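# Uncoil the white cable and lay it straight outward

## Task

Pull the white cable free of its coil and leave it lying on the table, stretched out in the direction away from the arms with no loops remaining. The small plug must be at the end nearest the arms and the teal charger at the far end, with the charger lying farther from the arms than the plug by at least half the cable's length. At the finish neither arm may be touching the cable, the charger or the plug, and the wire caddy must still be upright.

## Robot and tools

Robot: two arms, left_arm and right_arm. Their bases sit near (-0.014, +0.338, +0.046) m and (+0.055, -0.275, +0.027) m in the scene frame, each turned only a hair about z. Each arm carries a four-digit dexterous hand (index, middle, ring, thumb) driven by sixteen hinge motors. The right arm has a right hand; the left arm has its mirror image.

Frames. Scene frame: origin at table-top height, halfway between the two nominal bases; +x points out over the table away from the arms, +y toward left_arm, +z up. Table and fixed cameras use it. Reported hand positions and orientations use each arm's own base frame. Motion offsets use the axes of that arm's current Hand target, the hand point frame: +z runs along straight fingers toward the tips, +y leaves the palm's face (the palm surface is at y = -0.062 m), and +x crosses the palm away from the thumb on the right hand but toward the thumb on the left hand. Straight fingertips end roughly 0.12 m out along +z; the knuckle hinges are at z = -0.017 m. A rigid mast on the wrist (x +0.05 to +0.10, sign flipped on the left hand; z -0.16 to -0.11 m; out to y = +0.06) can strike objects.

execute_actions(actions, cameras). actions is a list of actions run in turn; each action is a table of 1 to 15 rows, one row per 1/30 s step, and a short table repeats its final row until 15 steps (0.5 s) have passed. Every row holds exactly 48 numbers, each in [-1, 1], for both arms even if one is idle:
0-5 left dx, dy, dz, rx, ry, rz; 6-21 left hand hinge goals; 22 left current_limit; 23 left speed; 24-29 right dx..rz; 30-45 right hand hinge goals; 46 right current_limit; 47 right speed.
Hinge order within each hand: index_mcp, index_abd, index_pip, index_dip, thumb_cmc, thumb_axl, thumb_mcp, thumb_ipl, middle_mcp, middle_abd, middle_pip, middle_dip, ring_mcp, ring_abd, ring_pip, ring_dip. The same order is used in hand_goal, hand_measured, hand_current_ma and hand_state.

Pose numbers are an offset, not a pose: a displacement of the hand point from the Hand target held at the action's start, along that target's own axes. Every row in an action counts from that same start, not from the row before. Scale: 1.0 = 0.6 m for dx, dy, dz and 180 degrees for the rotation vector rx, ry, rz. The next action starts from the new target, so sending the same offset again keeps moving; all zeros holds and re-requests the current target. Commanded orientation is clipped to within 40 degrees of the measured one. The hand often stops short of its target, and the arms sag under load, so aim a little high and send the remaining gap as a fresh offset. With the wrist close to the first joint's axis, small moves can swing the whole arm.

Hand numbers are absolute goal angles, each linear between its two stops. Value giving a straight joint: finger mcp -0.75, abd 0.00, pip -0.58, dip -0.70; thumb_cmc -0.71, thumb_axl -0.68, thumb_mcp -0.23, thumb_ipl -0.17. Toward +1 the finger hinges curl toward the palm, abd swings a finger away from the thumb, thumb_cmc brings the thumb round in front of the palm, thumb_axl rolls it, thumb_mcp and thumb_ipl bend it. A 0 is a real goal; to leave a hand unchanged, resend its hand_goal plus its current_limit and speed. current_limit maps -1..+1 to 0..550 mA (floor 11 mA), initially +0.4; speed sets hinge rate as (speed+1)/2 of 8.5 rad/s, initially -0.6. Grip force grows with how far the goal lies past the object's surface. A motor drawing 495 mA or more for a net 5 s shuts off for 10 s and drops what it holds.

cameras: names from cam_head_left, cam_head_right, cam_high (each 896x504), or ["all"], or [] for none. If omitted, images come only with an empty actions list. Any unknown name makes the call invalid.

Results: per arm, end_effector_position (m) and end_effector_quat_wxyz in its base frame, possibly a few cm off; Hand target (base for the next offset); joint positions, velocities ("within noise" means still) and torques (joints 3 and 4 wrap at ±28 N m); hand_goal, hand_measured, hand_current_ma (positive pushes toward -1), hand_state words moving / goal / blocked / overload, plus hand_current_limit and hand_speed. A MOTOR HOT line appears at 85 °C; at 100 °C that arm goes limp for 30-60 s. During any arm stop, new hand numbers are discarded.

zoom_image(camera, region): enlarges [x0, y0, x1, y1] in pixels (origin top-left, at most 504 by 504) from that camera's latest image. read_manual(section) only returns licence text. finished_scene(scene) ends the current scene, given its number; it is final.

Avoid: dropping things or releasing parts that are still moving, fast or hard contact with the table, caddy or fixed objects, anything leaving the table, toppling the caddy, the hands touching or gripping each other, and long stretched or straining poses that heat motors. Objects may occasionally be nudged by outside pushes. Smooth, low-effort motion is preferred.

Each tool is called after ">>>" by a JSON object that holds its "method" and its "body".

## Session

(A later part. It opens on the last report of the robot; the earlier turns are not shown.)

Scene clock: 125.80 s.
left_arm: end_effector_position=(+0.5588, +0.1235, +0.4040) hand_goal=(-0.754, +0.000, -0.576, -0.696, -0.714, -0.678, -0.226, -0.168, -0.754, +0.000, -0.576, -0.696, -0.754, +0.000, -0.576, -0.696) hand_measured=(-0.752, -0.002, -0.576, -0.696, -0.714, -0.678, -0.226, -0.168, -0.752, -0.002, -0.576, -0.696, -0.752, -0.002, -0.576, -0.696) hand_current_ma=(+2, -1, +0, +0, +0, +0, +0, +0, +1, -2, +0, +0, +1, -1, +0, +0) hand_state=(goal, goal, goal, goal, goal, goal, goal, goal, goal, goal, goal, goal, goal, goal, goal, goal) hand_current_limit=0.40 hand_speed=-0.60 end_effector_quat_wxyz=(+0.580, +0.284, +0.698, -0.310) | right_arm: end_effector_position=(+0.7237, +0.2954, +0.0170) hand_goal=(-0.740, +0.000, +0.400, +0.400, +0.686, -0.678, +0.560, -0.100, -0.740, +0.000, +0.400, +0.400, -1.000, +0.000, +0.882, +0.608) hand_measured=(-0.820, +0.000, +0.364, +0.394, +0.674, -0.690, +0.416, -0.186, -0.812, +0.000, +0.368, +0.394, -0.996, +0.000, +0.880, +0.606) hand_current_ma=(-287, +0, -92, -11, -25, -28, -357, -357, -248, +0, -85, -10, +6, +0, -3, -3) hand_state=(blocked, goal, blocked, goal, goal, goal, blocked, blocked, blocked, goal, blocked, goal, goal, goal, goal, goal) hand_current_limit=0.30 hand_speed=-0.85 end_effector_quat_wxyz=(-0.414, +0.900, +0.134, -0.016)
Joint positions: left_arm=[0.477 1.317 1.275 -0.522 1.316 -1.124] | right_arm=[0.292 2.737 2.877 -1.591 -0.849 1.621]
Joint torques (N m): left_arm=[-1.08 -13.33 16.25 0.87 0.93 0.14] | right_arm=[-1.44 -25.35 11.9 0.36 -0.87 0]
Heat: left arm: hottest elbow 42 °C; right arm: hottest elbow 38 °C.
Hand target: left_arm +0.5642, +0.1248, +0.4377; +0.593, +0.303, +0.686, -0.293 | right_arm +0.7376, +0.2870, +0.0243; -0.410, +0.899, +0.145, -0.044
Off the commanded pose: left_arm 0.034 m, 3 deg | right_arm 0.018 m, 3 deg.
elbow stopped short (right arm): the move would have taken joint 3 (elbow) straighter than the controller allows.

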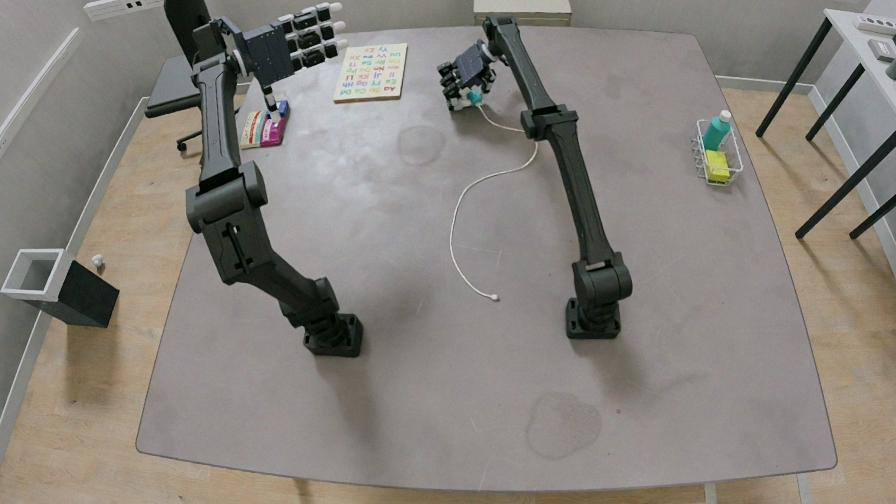

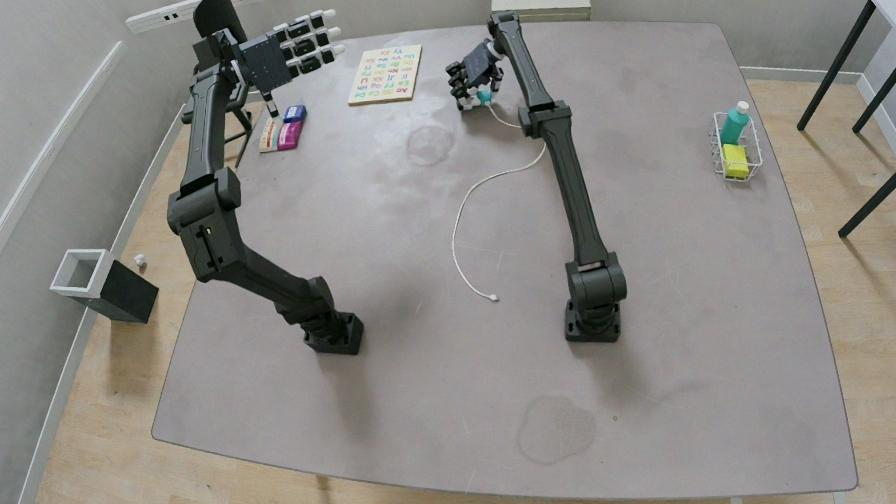

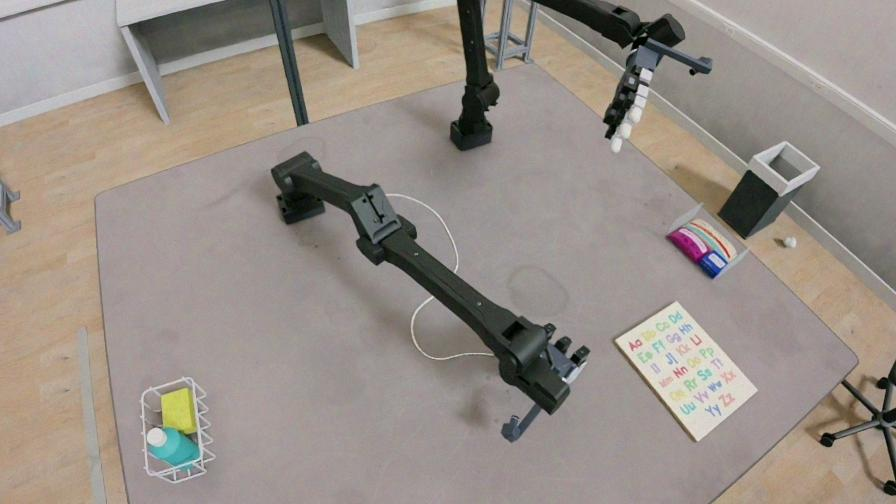

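>>> {"method": "execute_actions", "body": {"actions": [[[0,0,0,0,0,0,-0.754,0,-0.576,-0.696,-0.714,-0.678,-0.226,-0.168,-0.754,0,-0.576,-0.696,-0.754,0,-0.576,-0.696,0.4,-0.6, -0.0322,0.0137,0.0227,0,0,0,-0.74,0,0.40,0.40,0.686,-0.678,0.56,-0.10,-0.74,0,0.40,0.40,-1,0,0.883,0.609,0.3,-0.85]]], "cameras": ["cam_high", "cam_head_left", "cam_head_right"]}}

>>> {"method": "zoom_image", "body": {"camera": "cam_head_left", "region": [430, 60, 510, 140]}}

>>> {"method": "zoom_image", "body": {"camera": "cam_head_right", "region": [440, 60, 520, 140]}}

Scene clock: 127.03 s.
left_arm: end_effector_position=(+0.5588, +0.1235, +0.4040) hand_goal=(-0.754, +0.000, -0.576, -0.696, -0.714, -0.678, -0.226, -0.168, -0.754, +0.000, -0.576, -0.696, -0.754, +0.000, -0.576, -0.696) hand_measured=(-0.752, -0.002, -0.576, -0.696, -0.714, -0.678, -0.226, -0.168, -0.752, -0.002, -0.576, -0.696, -0.752, -0.002, -0.576, -0.696) hand_current_ma=(+2, -1, +0, +0, +0, +0, +0, +0, +1, -2, +0, +0, +1, -1, +0, +0) hand_state=(goal, goal, goal, goal, goal, goal, goal, goal, goal, goal, goal, goal, goal, goal, goal, goal) hand_current_limit=0.40 hand_speed=-0.60 end_effector_quat_wxyz=(+0.580, +0.284, +0.698, -0.310) | right_arm: end_effector_position=(+0.7084, +0.2901, +0.0068) hand_goal=(-0.740, +0.000, +0.400, +0.400, +0.686, -0.678, +0.560, -0.100, -0.740, +0.000, +0.400, +0.400, -1.000, +0.000, +0.882, +0.608) hand_measured=(-0.820, +0.000, +0.364, +0.398, +0.676, -0.690, +0.416, -0.186, -0.812, +0.000, +0.366, +0.392, -0.996, +0.000, +0.880, +0.606) hand_current_ma=(-284, +0, -92, -4, -19, -27, -358, -358, -248, +0, -92, -12, +7, +0, -3, -3) hand_state=(blocked, goal, blocked, goal, goal, goal, blocked, blocked, blocked, goal, blocked, goal, goal, goal, goal, goal) hand_current_limit=0.30 hand_speed=-0.85 end_effector_quat_wxyz=(-0.410, +0.901, +0.138, -0.046)
Joint positions: left_arm=[0.477 1.317 1.275 -0.522 1.316 -1.124] | right_arm=[0.292 2.751 2.877 -1.664 -0.85 1.574]
Joint torques (N m): left_arm=[-0.97 -13.45 16.46 0.85 0.94 0.15] | right_arm=[-0.97 -24.59 11.79 0.06 -0.87 -0.02]
Heat: left arm: hottest elbow 42 °C; right arm: hottest elbow 38 °C.
Hand target: left_arm +0.5642, +0.1248, +0.4377; +0.593, +0.303, +0.686, -0.293 | right_arm +0.7183, +0.2860, +0.0081; -0.410, +0.899, +0.145, -0.044
Off the commanded pose: left_arm 0.034 m, 3 deg | right_arm 0.011 m, 1 deg.
elbow stopped short (right arm): the move would have taken joint 3 (elbow) straighter than the controller allows.

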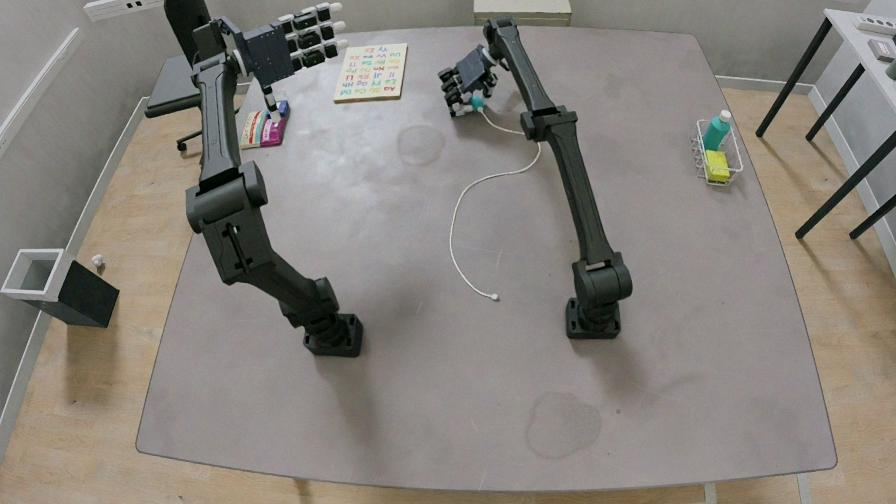

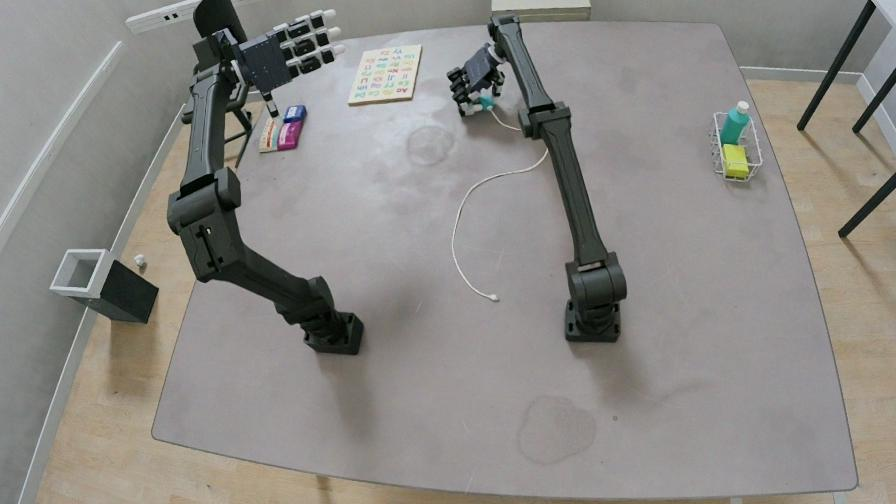

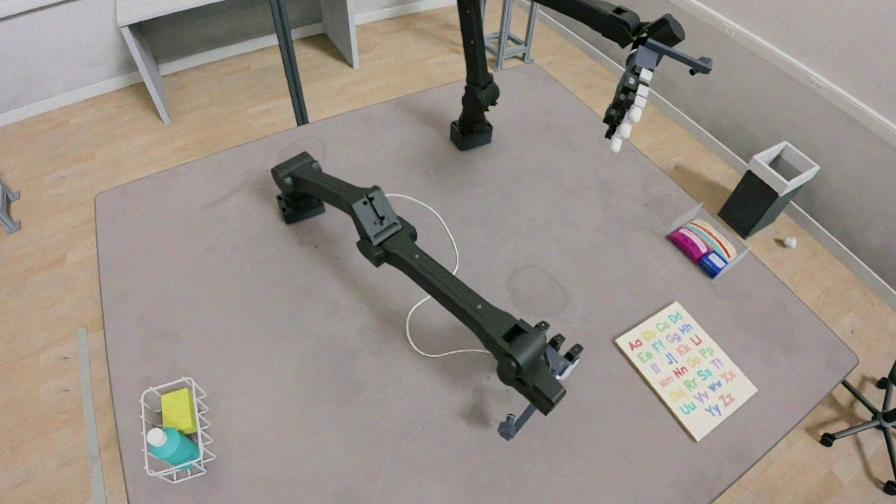

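Scaled by 6.300 from the camera's 896x504 image, which has a finer 1280x720 frame.

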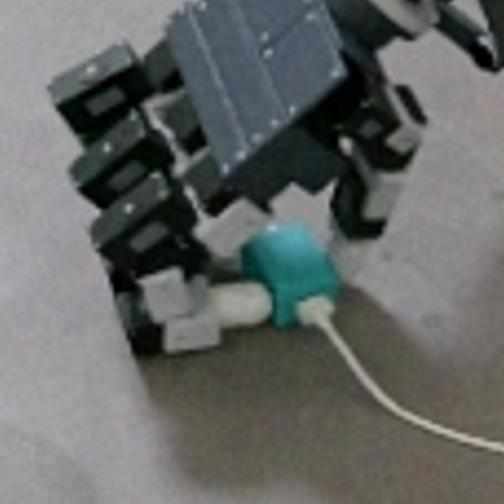

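Scaled by 6.300 from the camera's 896x504 image, which has a finer 1280x720 frame.

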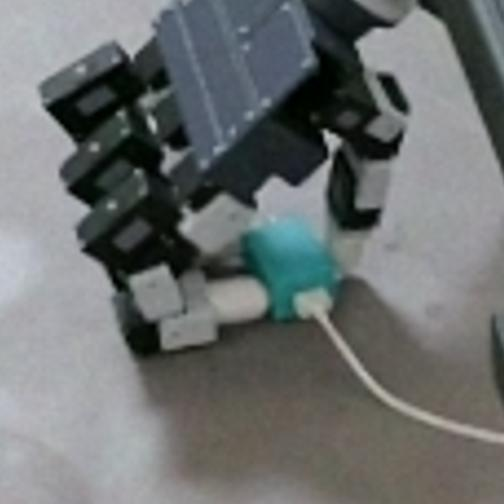

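>>> {"method": "execute_actions", "body": {"actions": [[[0,0,0,0,0,0,-0.754,0,-0.576,-0.696,-0.714,-0.678,-0.226,-0.168,-0.754,0,-0.576,-0.696,-0.754,0,-0.576,-0.696,0.4,-0.6, 0,0.0102,0.0086,0,0,0,-0.74,0,0.40,0.40,0.686,-0.678,0.56,-0.10,-0.74,0,0.40,0.40,-1,0,0.883,0.609,0.3,-0.85]]], "cameras": ["cam_head_left", "cam_head_right"]}}

>>> {"method": "zoom_image", "body": {"camera": "cam_head_right", "region": [440, 60, 520, 140]}}

Scene clock: 128.03 s.
left_arm: end_effector_position=(+0.5588, +0.1235, +0.4040) hand_goal=(-0.754, +0.000, -0.576, -0.696, -0.714, -0.678, -0.226, -0.168, -0.754, +0.000, -0.576, -0.696, -0.754, +0.000, -0.576, -0.696) hand_measured=(-0.752, -0.002, -0.576, -0.696, -0.714, -0.678, -0.226, -0.168, -0.752, -0.002, -0.576, -0.696, -0.752, -0.002, -0.576, -0.696) hand_current_ma=(+2, -1, +0, +0, +0, +0, +0, +0, +1, -2, +0, +0, +1, -1, +0, +0) hand_state=(goal, goal, goal, goal, goal, goal, goal, goal, goal, goal, goal, goal, goal, goal, goal, goal) hand_current_limit=0.40 hand_speed=-0.60 end_effector_quat_wxyz=(+0.580, +0.284, +0.698, -0.310) | right_arm: end_effector_position=(+0.7084, +0.2901, +0.0065) hand_goal=(-0.740, +0.000, +0.400, +0.400, +0.686, -0.678, +0.560, -0.100, -0.740, +0.000, +0.400, +0.400, -1.000, +0.000, +0.882, +0.608) hand_measured=(-0.820, +0.000, +0.364, +0.398, +0.676, -0.690, +0.416, -0.186, -0.812, +0.000, +0.366, +0.392, -0.996, +0.000, +0.880, +0.606) hand_current_ma=(-284, +0, -92, -3, -19, -27, -358, -358, -248, +0, -92, -12, +7, +0, -3, -3) hand_state=(blocked, goal, blocked, goal, goal, goal, blocked, blocked, blocked, goal, blocked, goal, goal, goal, goal, goal) hand_current_limit=0.30 hand_speed=-0.85 end_effector_quat_wxyz=(-0.410, +0.901, +0.138, -0.046)
Joint positions: left_arm=[0.477 1.317 1.275 -0.522 1.316 -1.124] | right_arm=[0.292 2.752 2.877 -1.664 -0.85 1.574]
Joint torques (N m): left_arm=[-0.85 -13.51 16.27 0.81 0.93 0.14] | right_arm=[-1.03 -23.71 11.74 0.24 -0.87 -0.04]
Heat: left arm: hottest elbow 42 °C; right arm: hottest elbow 38 °C.
Hand target: left_arm +0.5642, +0.1248, +0.4377; +0.593, +0.303, +0.686, -0.293 | right_arm +0.7186, +0.2859, +0.0001; -0.410, +0.899, +0.145, -0.044
Off the commanded pose: left_arm 0.034 m, 3 deg | right_arm 0.013 m, 1 deg.
elbow stopped short (right arm): the move would have taken joint 3 (elbow) straighter than the controller allows.
Images, in order (width x height): cam_head_left 896x504, cam_head_right 896x504.

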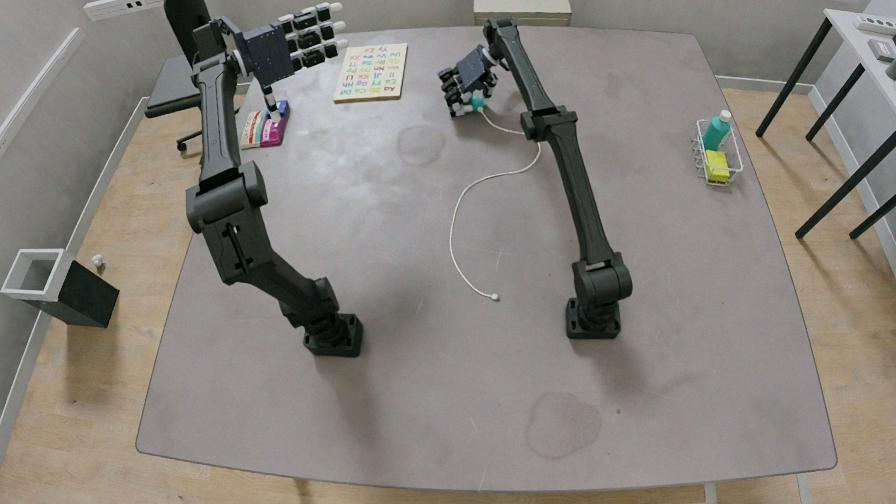

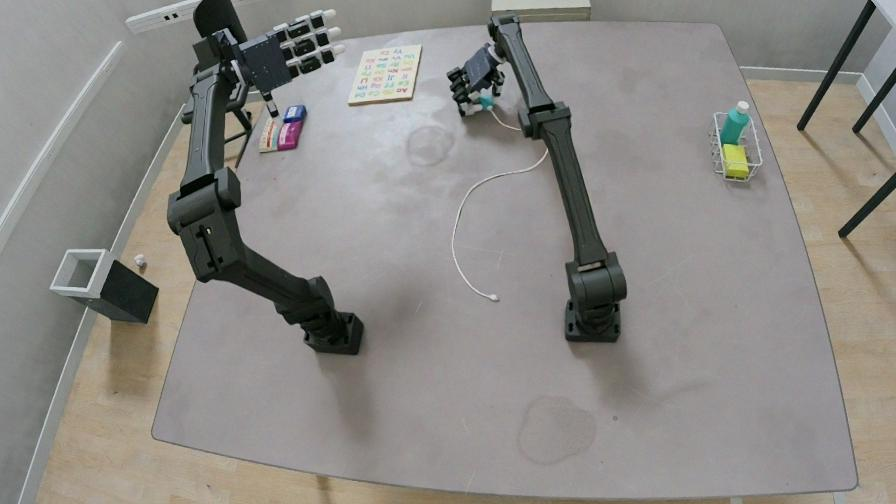

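Scaled by 6.300 from the camera's 896x504 image, which has a finer 1280x720 frame.

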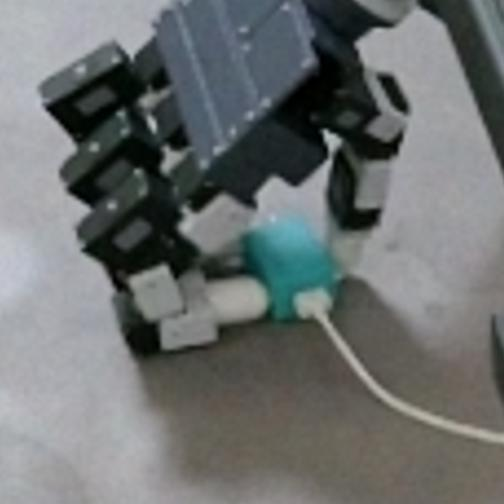

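>>> {"method": "execute_actions", "body": {"actions": [[[0,0,0,0,0,0,-0.754,0,-0.576,-0.696,-0.714,-0.678,-0.226,-0.168,-0.754,0,-0.576,-0.696,-0.754,0,-0.576,-0.696,0.4,-0.6, 0,0.0128,0.0107,0,0,0,-0.74,0,0.40,0.40,0.686,-0.678,0.56,-0.10,-0.74,0,0.40,0.40,-1,0,0.883,0.609,0.3,-0.85]]], "cameras": ["cam_head_left", "cam_head_right"]}}

>>> {"method": "zoom_image", "body": {"camera": "cam_head_right", "region": [440, 60, 520, 140]}}

Scene clock: 129.07 s.
left_arm: end_effector_position=(+0.5588, +0.1235, +0.4040) hand_goal=(-0.754, +0.000, -0.576, -0.696, -0.714, -0.678, -0.226, -0.168, -0.754, +0.000, -0.576, -0.696, -0.754, +0.000, -0.576, -0.696) hand_measured=(-0.752, -0.002, -0.576, -0.696, -0.714, -0.678, -0.226, -0.168, -0.752, -0.002, -0.576, -0.696, -0.752, -0.002, -0.576, -0.696) hand_current_ma=(+2, -1, +0, +0, +0, +0, +0, +0, +1, -2, +0, +0, +1, -1, +0, +0) hand_state=(goal, goal, goal, goal, goal, goal, goal, goal, goal, goal, goal, goal, goal, goal, goal, goal) hand_current_limit=0.40 hand_speed=-0.60 end_effector_quat_wxyz=(+0.580, +0.284, +0.698, -0.310) | right_arm: end_effector_position=(+0.7092, +0.2903, +0.0059) hand_goal=(-0.740, +0.000, +0.400, +0.400, +0.686, -0.678, +0.560, -0.100, -0.740, +0.000, +0.400, +0.400, -1.000, +0.000, +0.882, +0.608) hand_measured=(-0.820, +0.000, +0.364, +0.400, +0.676, -0.690, +0.416, -0.186, -0.812, +0.000, +0.366, +0.392, -0.996, +0.000, +0.880, +0.606) hand_current_ma=(-284, +0, -92, -1, -19, -27, -357, -357, -248, +0, -92, -12, +7, +0, -3, -3) hand_state=(blocked, goal, blocked, goal, goal, goal, blocked, blocked, blocked, goal, blocked, goal, goal, goal, goal, goal) hand_current_limit=0.30 hand_speed=-0.85 end_effector_quat_wxyz=(-0.410, +0.900, +0.138, -0.045)
Joint positions: left_arm=[0.477 1.317 1.275 -0.522 1.316 -1.124] | right_arm=[0.292 2.755 2.883 -1.664 -0.85 1.574]
Joint torques (N m): left_arm=[-0.79 -13.04 16.28 0.94 0.93 0.18] | right_arm=[-1.03 -23 11.33 0.47 -0.88 -0.09]
Heat: left arm: hottest elbow 42 °C; right arm: hottest elbow 39 °C.
Hand target: left_arm +0.5642, +0.1248, +0.4377; +0.593, +0.303, +0.686, -0.293 | right_arm +0.7191, +0.2858, -0.0098; -0.410, +0.899, +0.145, -0.044
Off the commanded pose: left_arm 0.034 m, 3 deg | right_arm 0.019 m, 1 deg.
elbow stopped short (right arm): the move would have taken joint 3 (elbow) straighter than the controller allows.
Images, in order (width x height): cam_head_left 896x504, cam_head_right 896x504.

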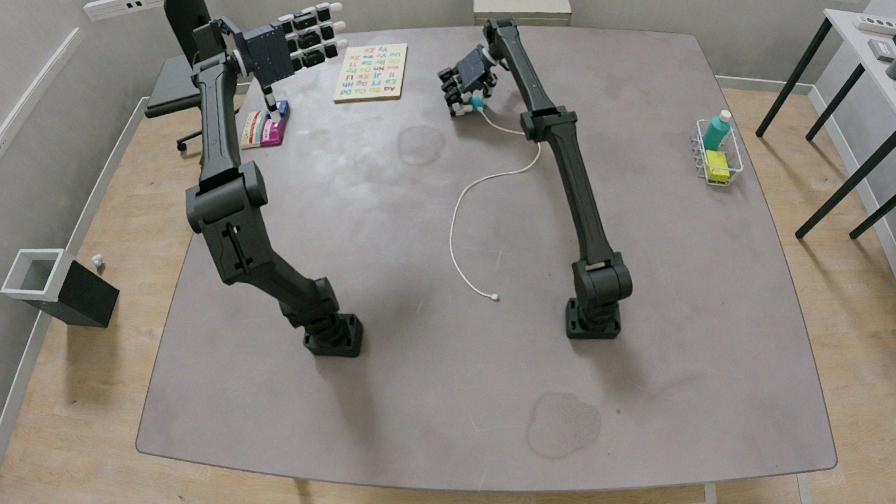

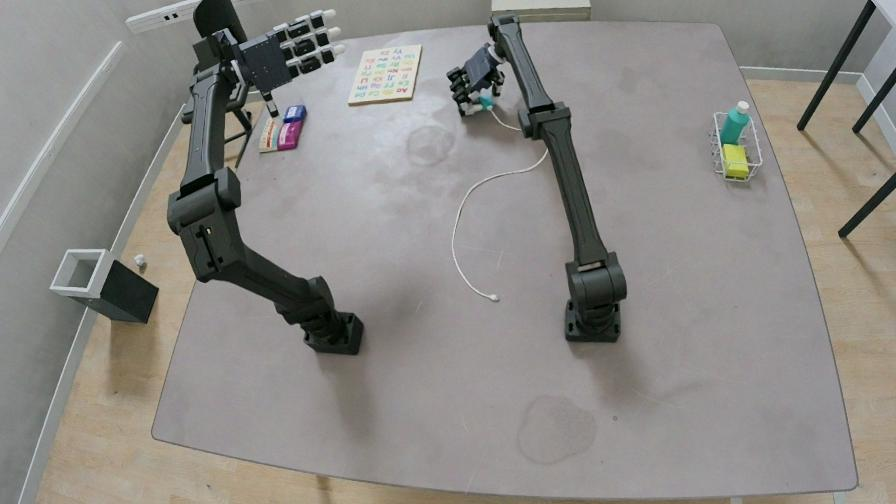

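Scaled by 6.300 from the camera's 896x504 image, which has a finer 1280x720 frame.

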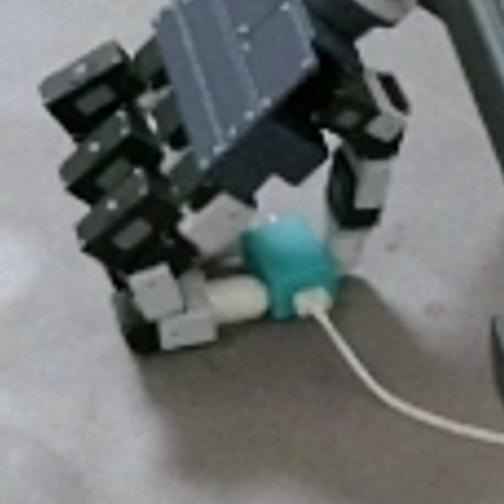

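>>> {"method": "execute_actions", "body": {"actions": [[[0,0,0,0,0,0,-0.754,0,-0.576,-0.696,-0.714,-0.678,-0.226,-0.168,-0.754,0,-0.576,-0.696,-0.754,0,-0.576,-0.696,0.4,-0.6, 0,-0.0128,-0.0107,0,0,0,-0.82,0,0.372,0.38,0.686,-0.678,0.40,-0.168,-0.82,0,0.372,0.38,-1,0,0.883,0.609,0.3,-0.85]],[[0,0,0,0,0,0,-0.754,0,-0.576,-0.696,-0.714,-0.678,-0.226,-0.168,-0.754,0,-0.576,-0.696,-0.754,0,-0.576,-0.696,0.4,-0.6, 0,0,0,0,0,0,-0.88,0,0.372,0.36,0.686,-0.678,0.25,-0.168,-0.88,0,0.372,0.36,-1,0,0.883,0.609,0.3,-0.85]],[[0,0,0,0,0,0,-0.754,0,-0.576,-0.696,-0.714,-0.678,-0.226,-0.168,-0.754,0,-0.576,-0.696,-0.754,0,-0.576,-0.696,0.4,-0.6, 0,0,0,0,0,0,-0.98,0,0.372,0.36,0.686,-0.678,-0.112,-0.168,-0.98,0,0.372,0.36,-1,0,0.883,0.609,0.3,-0.7]]], "cameras": ["cam_head_left", "cam_head_right"]}}

>>> {"method": "zoom_image", "body": {"camera": "cam_head_right", "region": [440, 60, 520, 140]}}

>>> {"method": "zoom_image", "body": {"camera": "cam_head_left", "region": [430, 60, 510, 140]}}

Scene clock: 131.13 s.
left_arm: end_effector_position=(+0.5588, +0.1235, +0.4040) hand_goal=(-0.754, +0.000, -0.576, -0.696, -0.714, -0.678, -0.226, -0.168, -0.754, +0.000, -0.576, -0.696, -0.754, +0.000, -0.576, -0.696) hand_measured=(-0.752, -0.002, -0.576, -0.696, -0.714, -0.678, -0.226, -0.168, -0.752, -0.002, -0.576, -0.696, -0.752, -0.002, -0.576, -0.696) hand_current_ma=(+2, -1, +0, +0, +0, +0, +0, +0, +1, -2, +0, +0, +1, -1, +0, +0) hand_state=(goal, goal, goal, goal, goal, goal, goal, goal, goal, goal, goal, goal, goal, goal, goal, goal) hand_current_limit=0.40 hand_speed=-0.60 end_effector_quat_wxyz=(+0.580, +0.284, +0.698, -0.310) | right_arm: end_effector_position=(+0.7090, +0.2906, +0.0019) hand_goal=(-0.980, +0.000, +0.372, +0.360, +0.686, -0.678, -0.112, -0.168, -0.980, +0.000, +0.372, +0.360, -1.000, +0.000, +0.882, +0.608) hand_measured=(-0.964, +0.000, +0.370, +0.362, +0.686, -0.678, -0.106, -0.164, -0.962, +0.000, +0.368, +0.362, -0.996, +0.000, +0.880, +0.606) hand_current_ma=(+36, +0, -2, +3, +0, -1, +12, +6, +42, +0, -4, +3, +7, +0, -3, -3) hand_state=(goal, goal, goal, goal, goal, goal, goal, goal, goal, goal, goal, goal, goal, goal, goal, goal) hand_current_limit=0.30 hand_speed=-0.70 end_effector_quat_wxyz=(-0.411, +0.900, +0.139, -0.047)
Joint positions: left_arm=[0.477 1.317 1.275 -0.522 1.316 -1.124] | right_arm=[0.292 2.762 2.885 -1.664 -0.852 1.57]
Joint torques (N m): left_arm=[-1.2 -13.39 16.28 0.81 0.93 0.16] | right_arm=[-1.03 -24.7 11.17 0.25 -0.77 -0.01]
Heat: left arm: hottest elbow 42 °C; right arm: hottest elbow 39 °C.
Hand target: left_arm +0.5642, +0.1248, +0.4377; +0.593, +0.303, +0.686, -0.293 | right_arm +0.7186, +0.2860, +0.0001; -0.410, +0.899, +0.145, -0.044
Off the commanded pose: left_arm 0.034 m, 3 deg | right_arm 0.011 m, 1 deg.
elbow stopped short (right arm): the move would have taken joint 3 (elbow) straighter than the controller allows.
Images, in order (width x height): cam_head_left 896x504, cam_head_right 896x504.

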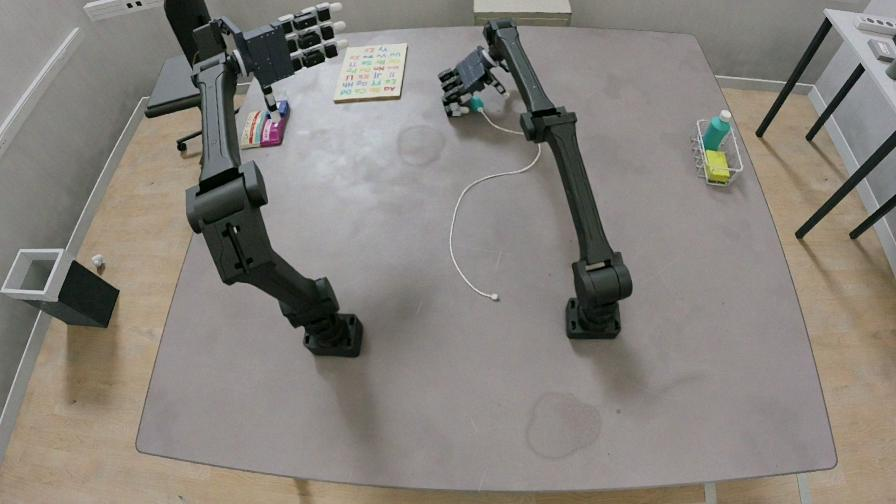

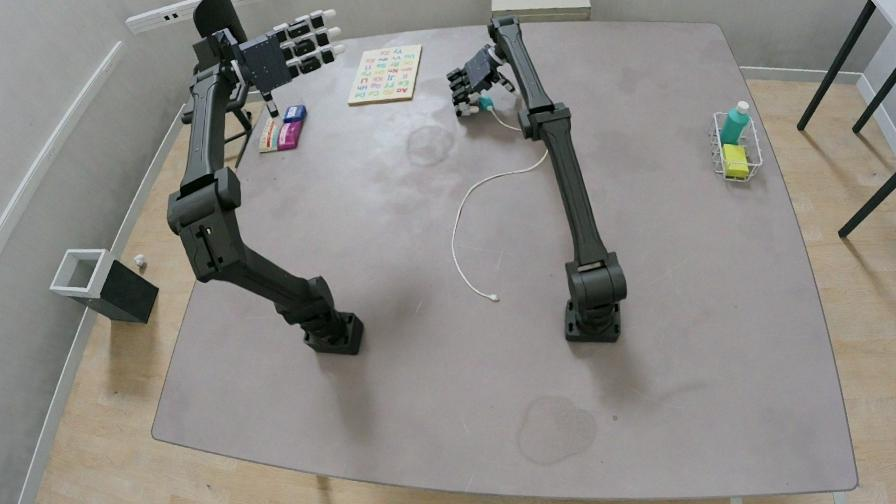

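Scaled by 6.300 from the camera's 896x504 image, which has a finer 1280x720 frame.

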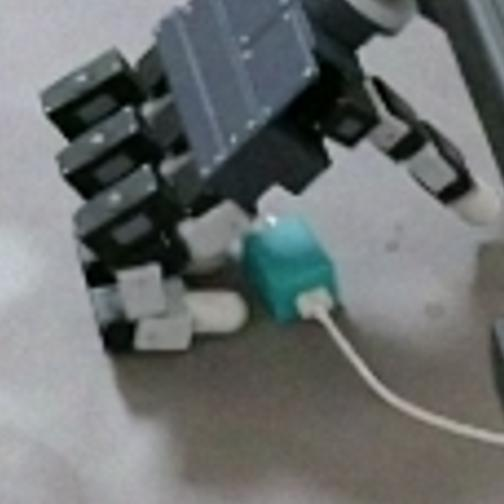

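Scaled by 6.300 from the camera's 896x504 image, which has a finer 1280x720 frame.

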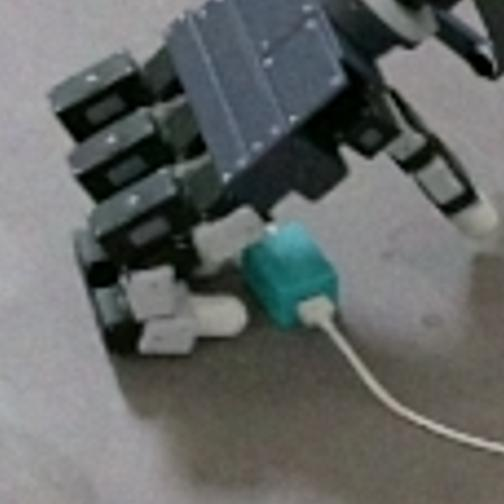

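>>> {"method": "execute_actions", "body": {"actions": [[[0,0,0,0,0,0,-0.754,0,-0.576,-0.696,-0.714,-0.678,-0.226,-0.168,-0.754,0,-0.576,-0.696,-0.754,0,-0.576,-0.696,0.4,-0.6, 0,-0.0638,-0.0536,0,0.01,-0.012,-0.98,0,0.372,0.36,0.686,-0.678,-0.2,-0.168,-0.98,0,0.372,0.36,-1,0,0.883,0.609,0.3,-0.7]],[[0,0,0,0,0,0,-0.754,0,-0.576,-0.696,-0.714,-0.678,-0.226,-0.168,-0.754,0,-0.576,-0.696,-0.754,0,-0.576,-0.696,0.4,-0.6, -0.04,-0.089,-0.0497,0,0.0214,-0.0255,-0.98,0,0.372,0.36,0.686,-0.678,-0.2,-0.168,-0.98,0,0.372,0.36,-1,0,0.883,0.609,0.3,-0.7]],[[0,0,0,0,0,0,-0.754,0,-0.576,-0.696,-0.714,-0.678,-0.226,-0.168,-0.754,0,-0.576,-0.696,-0.754,0,-0.576,-0.696,0.4,-0.6, -0.08,-0.095,-0.0427,0,0.0214,-0.0255,-0.98,0,0.372,0.36,0.686,-0.678,-0.2,-0.168,-0.98,0,0.372,0.36,-1,0,0.883,0.609,0.3,-0.7]],[[0,0,0,0,0,0,-0.754,0,-0.576,-0.696,-0.714,-0.678,-0.226,-0.168,-0.754,0,-0.576,-0.696,-0.754,0,-0.576,-0.696,0.4,-0.6, -0.08,-0.095,-0.0427,0,0.0214,-0.0255,-0.98,0,0.372,0.36,0.686,-0.678,-0.2,-0.168,-0.98,0,0.372,0.36,-1,0,0.883,0.609,0.3,-0.7]]], "cameras": ["cam_head_left", "cam_head_right", "cam_high"]}}

Scene clock: 134.47 s.
left_arm: end_effector_position=(+0.5588, +0.1235, +0.4040) hand_goal=(-0.754, +0.000, -0.576, -0.696, -0.714, -0.678, -0.226, -0.168, -0.754, +0.000, -0.576, -0.696, -0.754, +0.000, -0.576, -0.696) hand_measured=(-0.752, -0.002, -0.576, -0.696, -0.714, -0.678, -0.226, -0.168, -0.752, -0.002, -0.576, -0.696, -0.752, -0.002, -0.576, -0.696) hand_current_ma=(+2, -1, +0, +0, +0, +0, +0, +0, +1, -2, +0, +0, +1, -1, +0, +0) hand_state=(goal, goal, goal, goal, goal, goal, goal, goal, goal, goal, goal, goal, goal, goal, goal, goal) hand_current_limit=0.40 hand_speed=-0.60 end_effector_quat_wxyz=(+0.580, +0.284, +0.698, -0.310) | right_arm: end_effector_position=(+0.5563, +0.2815, +0.1878) hand_goal=(-0.980, +0.000, +0.372, +0.360, +0.686, -0.678, -0.200, -0.168, -0.980, +0.000, +0.372, +0.360, -1.000, +0.000, +0.882, +0.608) hand_measured=(-0.966, +0.000, +0.370, +0.362, +0.684, -0.678, -0.194, -0.164, -0.964, +0.000, +0.370, +0.362, -0.996, +0.000, +0.880, +0.606) hand_current_ma=(+33, +0, -2, +3, -3, -1, +13, +6, +35, +0, -4, +3, +7, +0, -3, -3) hand_state=(goal, goal, goal, goal, goal, goal, goal, goal, goal, goal, goal, goal, goal, goal, goal, goal) hand_current_limit=0.30 hand_speed=-0.70 end_effector_quat_wxyz=(-0.425, +0.873, +0.215, +0.105)
Joint positions: left_arm=[0.477 1.317 1.275 -0.522 1.316 -1.124] | right_arm=[0.354 1.773 1.621 -1.002 -0.83 1.627]
Joint torques (N m): left_arm=[-0.79 -13.22 16.32 0.92 0.93 0.16] | right_arm=[0.38 -18.14 9.17 1.59 -0.68 0.15]
Heat: left arm: hottest elbow 42 °C; right arm: hottest elbow 39 °C.
Hand target: left_arm +0.5642, +0.1248, +0.4377; +0.593, +0.303, +0.686, -0.293 | right_arm +0.5572, +0.2882, +0.2000; -0.426, +0.869, +0.220, +0.118
Off the commanded pose: left_arm 0.034 m, 3 deg | right_arm 0.014 m, 2 deg.

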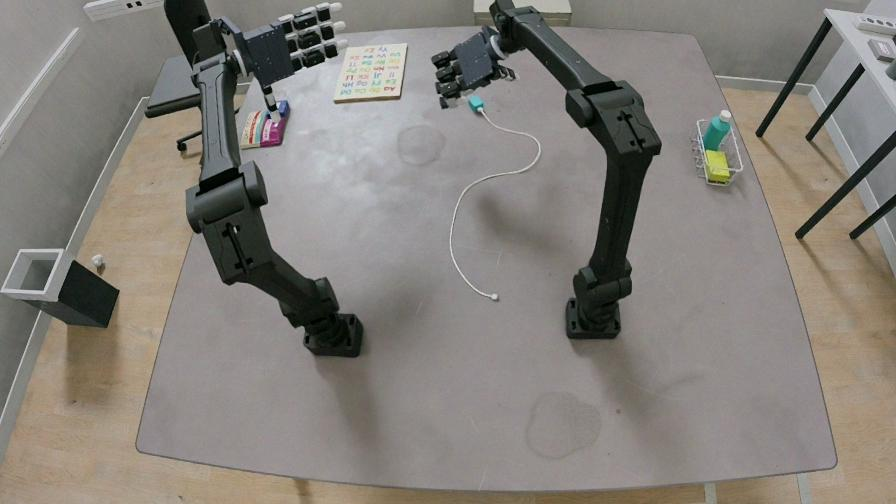

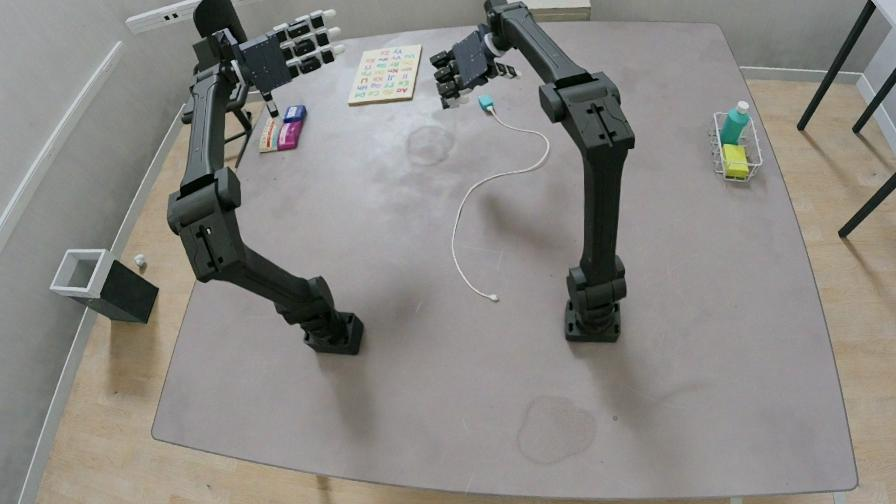

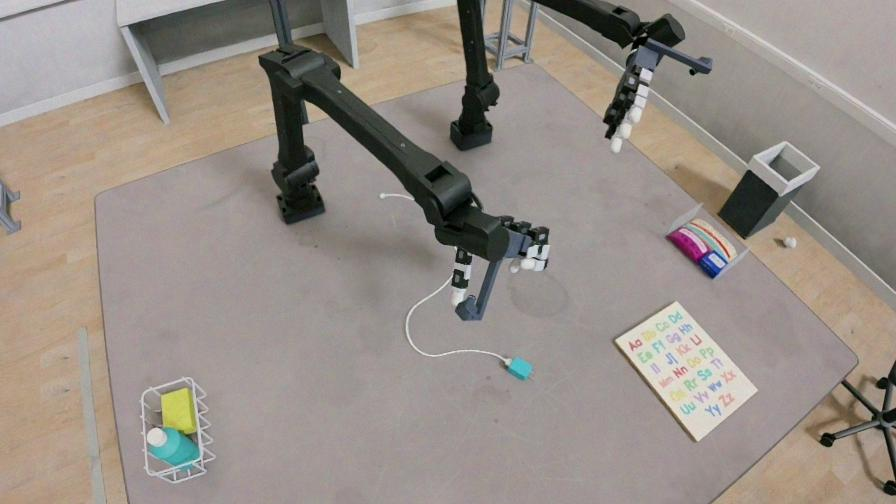

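>>> {"method": "execute_actions", "body": {"actions": [[[0,0,0,0,0,0,-0.754,0,-0.576,-0.696,-0.714,-0.678,-0.226,-0.168,-0.754,0,-0.576,-0.696,-0.754,0,-0.576,-0.696,0.4,-0.6, -0.0727,0.0112,-0.1318,-0.0086,0.0203,0.0169,-0.98,0,0.372,0.36,0.686,-0.678,-0.2,-0.168,-0.98,0,0.372,0.36,-1,0,0.883,0.609,0.3,-0.7]],[[0,0,0,0,0,0,-0.754,0,-0.576,-0.696,-0.714,-0.678,-0.226,-0.168,-0.754,0,-0.576,-0.696,-0.754,0,-0.576,-0.696,0.4,-0.6, -0.0727,0.0112,-0.1318,-0.0086,0.0203,0.0169,-0.98,0,0.372,0.36,0.686,-0.678,-0.2,-0.168,-0.98,0,0.372,0.36,-1,0,0.883,0.609,0.3,-0.7]],[[0,0,0,0,0,0,-0.754,0,-0.576,-0.696,-0.714,-0.678,-0.226,-0.168,-0.754,0,-0.576,-0.696,-0.754,0,-0.576,-0.696,0.4,-0.6, -0.0727,0.0112,-0.1318,-0.0086,0.0203,0.0169,-0.98,0,0.372,0.36,0.686,-0.678,-0.2,-0.168,-0.98,0,0.372,0.36,-1,0,0.883,0.609,0.3,-0.7]],[[0,0,0,0,0,0,-0.754,0,-0.576,-0.696,-0.714,-0.678,-0.226,-0.168,-0.754,0,-0.576,-0.696,-0.754,0,-0.576,-0.696,0.4,-0.6, -0.0727,0.0112,-0.1318,-0.0086,0.0203,0.0169,-0.98,0,0.372,0.36,0.686,-0.678,-0.2,-0.168,-0.98,0,0.372,0.36,-1,0,0.883,0.609,0.3,-0.7]]], "cameras": ["cam_head_left", "cam_high"]}}

Scene clock: 137.70 s.
left_arm: end_effector_position=(+0.5588, +0.1235, +0.4040) hand_goal=(-0.754, +0.000, -0.576, -0.696, -0.714, -0.678, -0.226, -0.168, -0.754, +0.000, -0.576, -0.696, -0.754, +0.000, -0.576, -0.696) hand_measured=(-0.752, -0.002, -0.576, -0.696, -0.714, -0.678, -0.226, -0.168, -0.752, -0.002, -0.576, -0.696, -0.752, -0.002, -0.576, -0.696) hand_current_ma=(+2, -1, +0, +0, +0, +0, +0, +0, +1, -2, +0, +0, +1, -1, +0, +0) hand_state=(goal, goal, goal, goal, goal, goal, goal, goal, goal, goal, goal, goal, goal, goal, goal, goal) hand_current_limit=0.40 hand_speed=-0.60 end_effector_quat_wxyz=(+0.580, +0.284, +0.698, -0.310) | right_arm: end_effector_position=(+0.3643, +0.0023, +0.2887) hand_goal=(-0.980, +0.000, +0.372, +0.360, +0.686, -0.678, -0.200, -0.168, -0.980, +0.000, +0.372, +0.360, -1.000, +0.000, +0.882, +0.608) hand_measured=(-0.966, +0.000, +0.370, +0.362, +0.682, -0.678, -0.196, -0.164, -0.964, +0.000, +0.370, +0.362, -0.996, +0.000, +0.880, +0.606) hand_current_ma=(+32, +0, -2, +3, -4, -1, +9, +6, +34, +0, -3, +3, +8, +0, -3, -3) hand_state=(goal, goal, goal, goal, goal, goal, goal, goal, goal, goal, goal, goal, goal, goal, goal, goal) hand_current_limit=0.30 hand_speed=-0.70 end_effector_quat_wxyz=(-0.417, +0.889, +0.059, +0.179)
Joint positions: left_arm=[0.477 1.317 1.275 -0.522 1.316 -1.124] | right_arm=[-0.234 1.165 1.239 -1.501 -0.933 1.278]
Joint torques (N m): left_arm=[-0.97 -13.27 16.42 0.85 0.93 0.15] | right_arm=[-1.44 -5.66 10.95 0.35 -1.08 -0.06]
Heat: left arm: hottest elbow 42 °C; right arm: hottest elbow 39 °C.
Hand target: left_arm +0.5642, +0.1248, +0.4377; +0.593, +0.303, +0.686, -0.293 | right_arm +0.3729, -0.0047, +0.3018; -0.414, +0.888, +0.064, +0.193
Off the commanded pose: left_arm 0.034 m, 3 deg | right_arm 0.017 m, 2 deg.
Images, in order (width x height): cam_head_left 896x504, cam_high 896x504.

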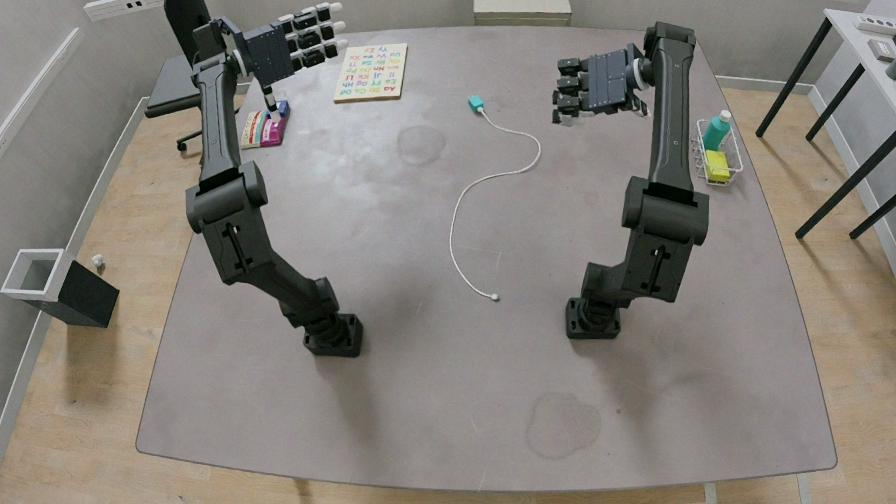

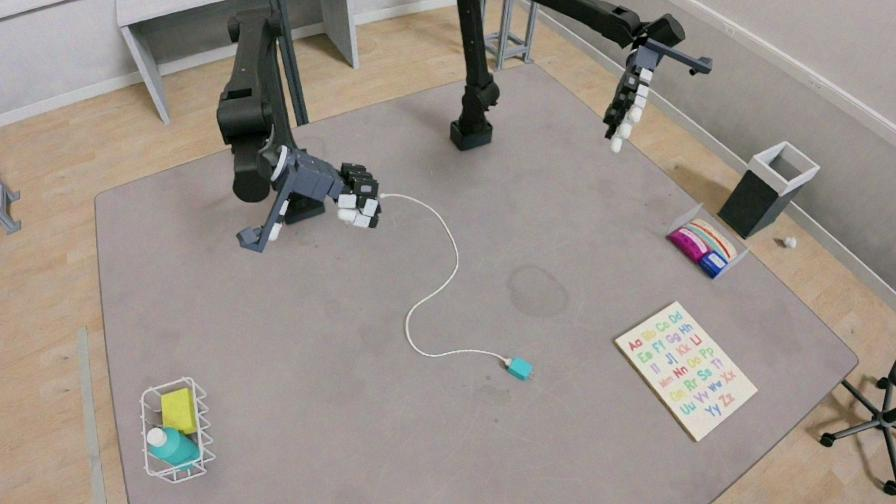

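>>> {"method": "finished_scene", "body": {"scene": 1}}

The scene is finished: the task was done.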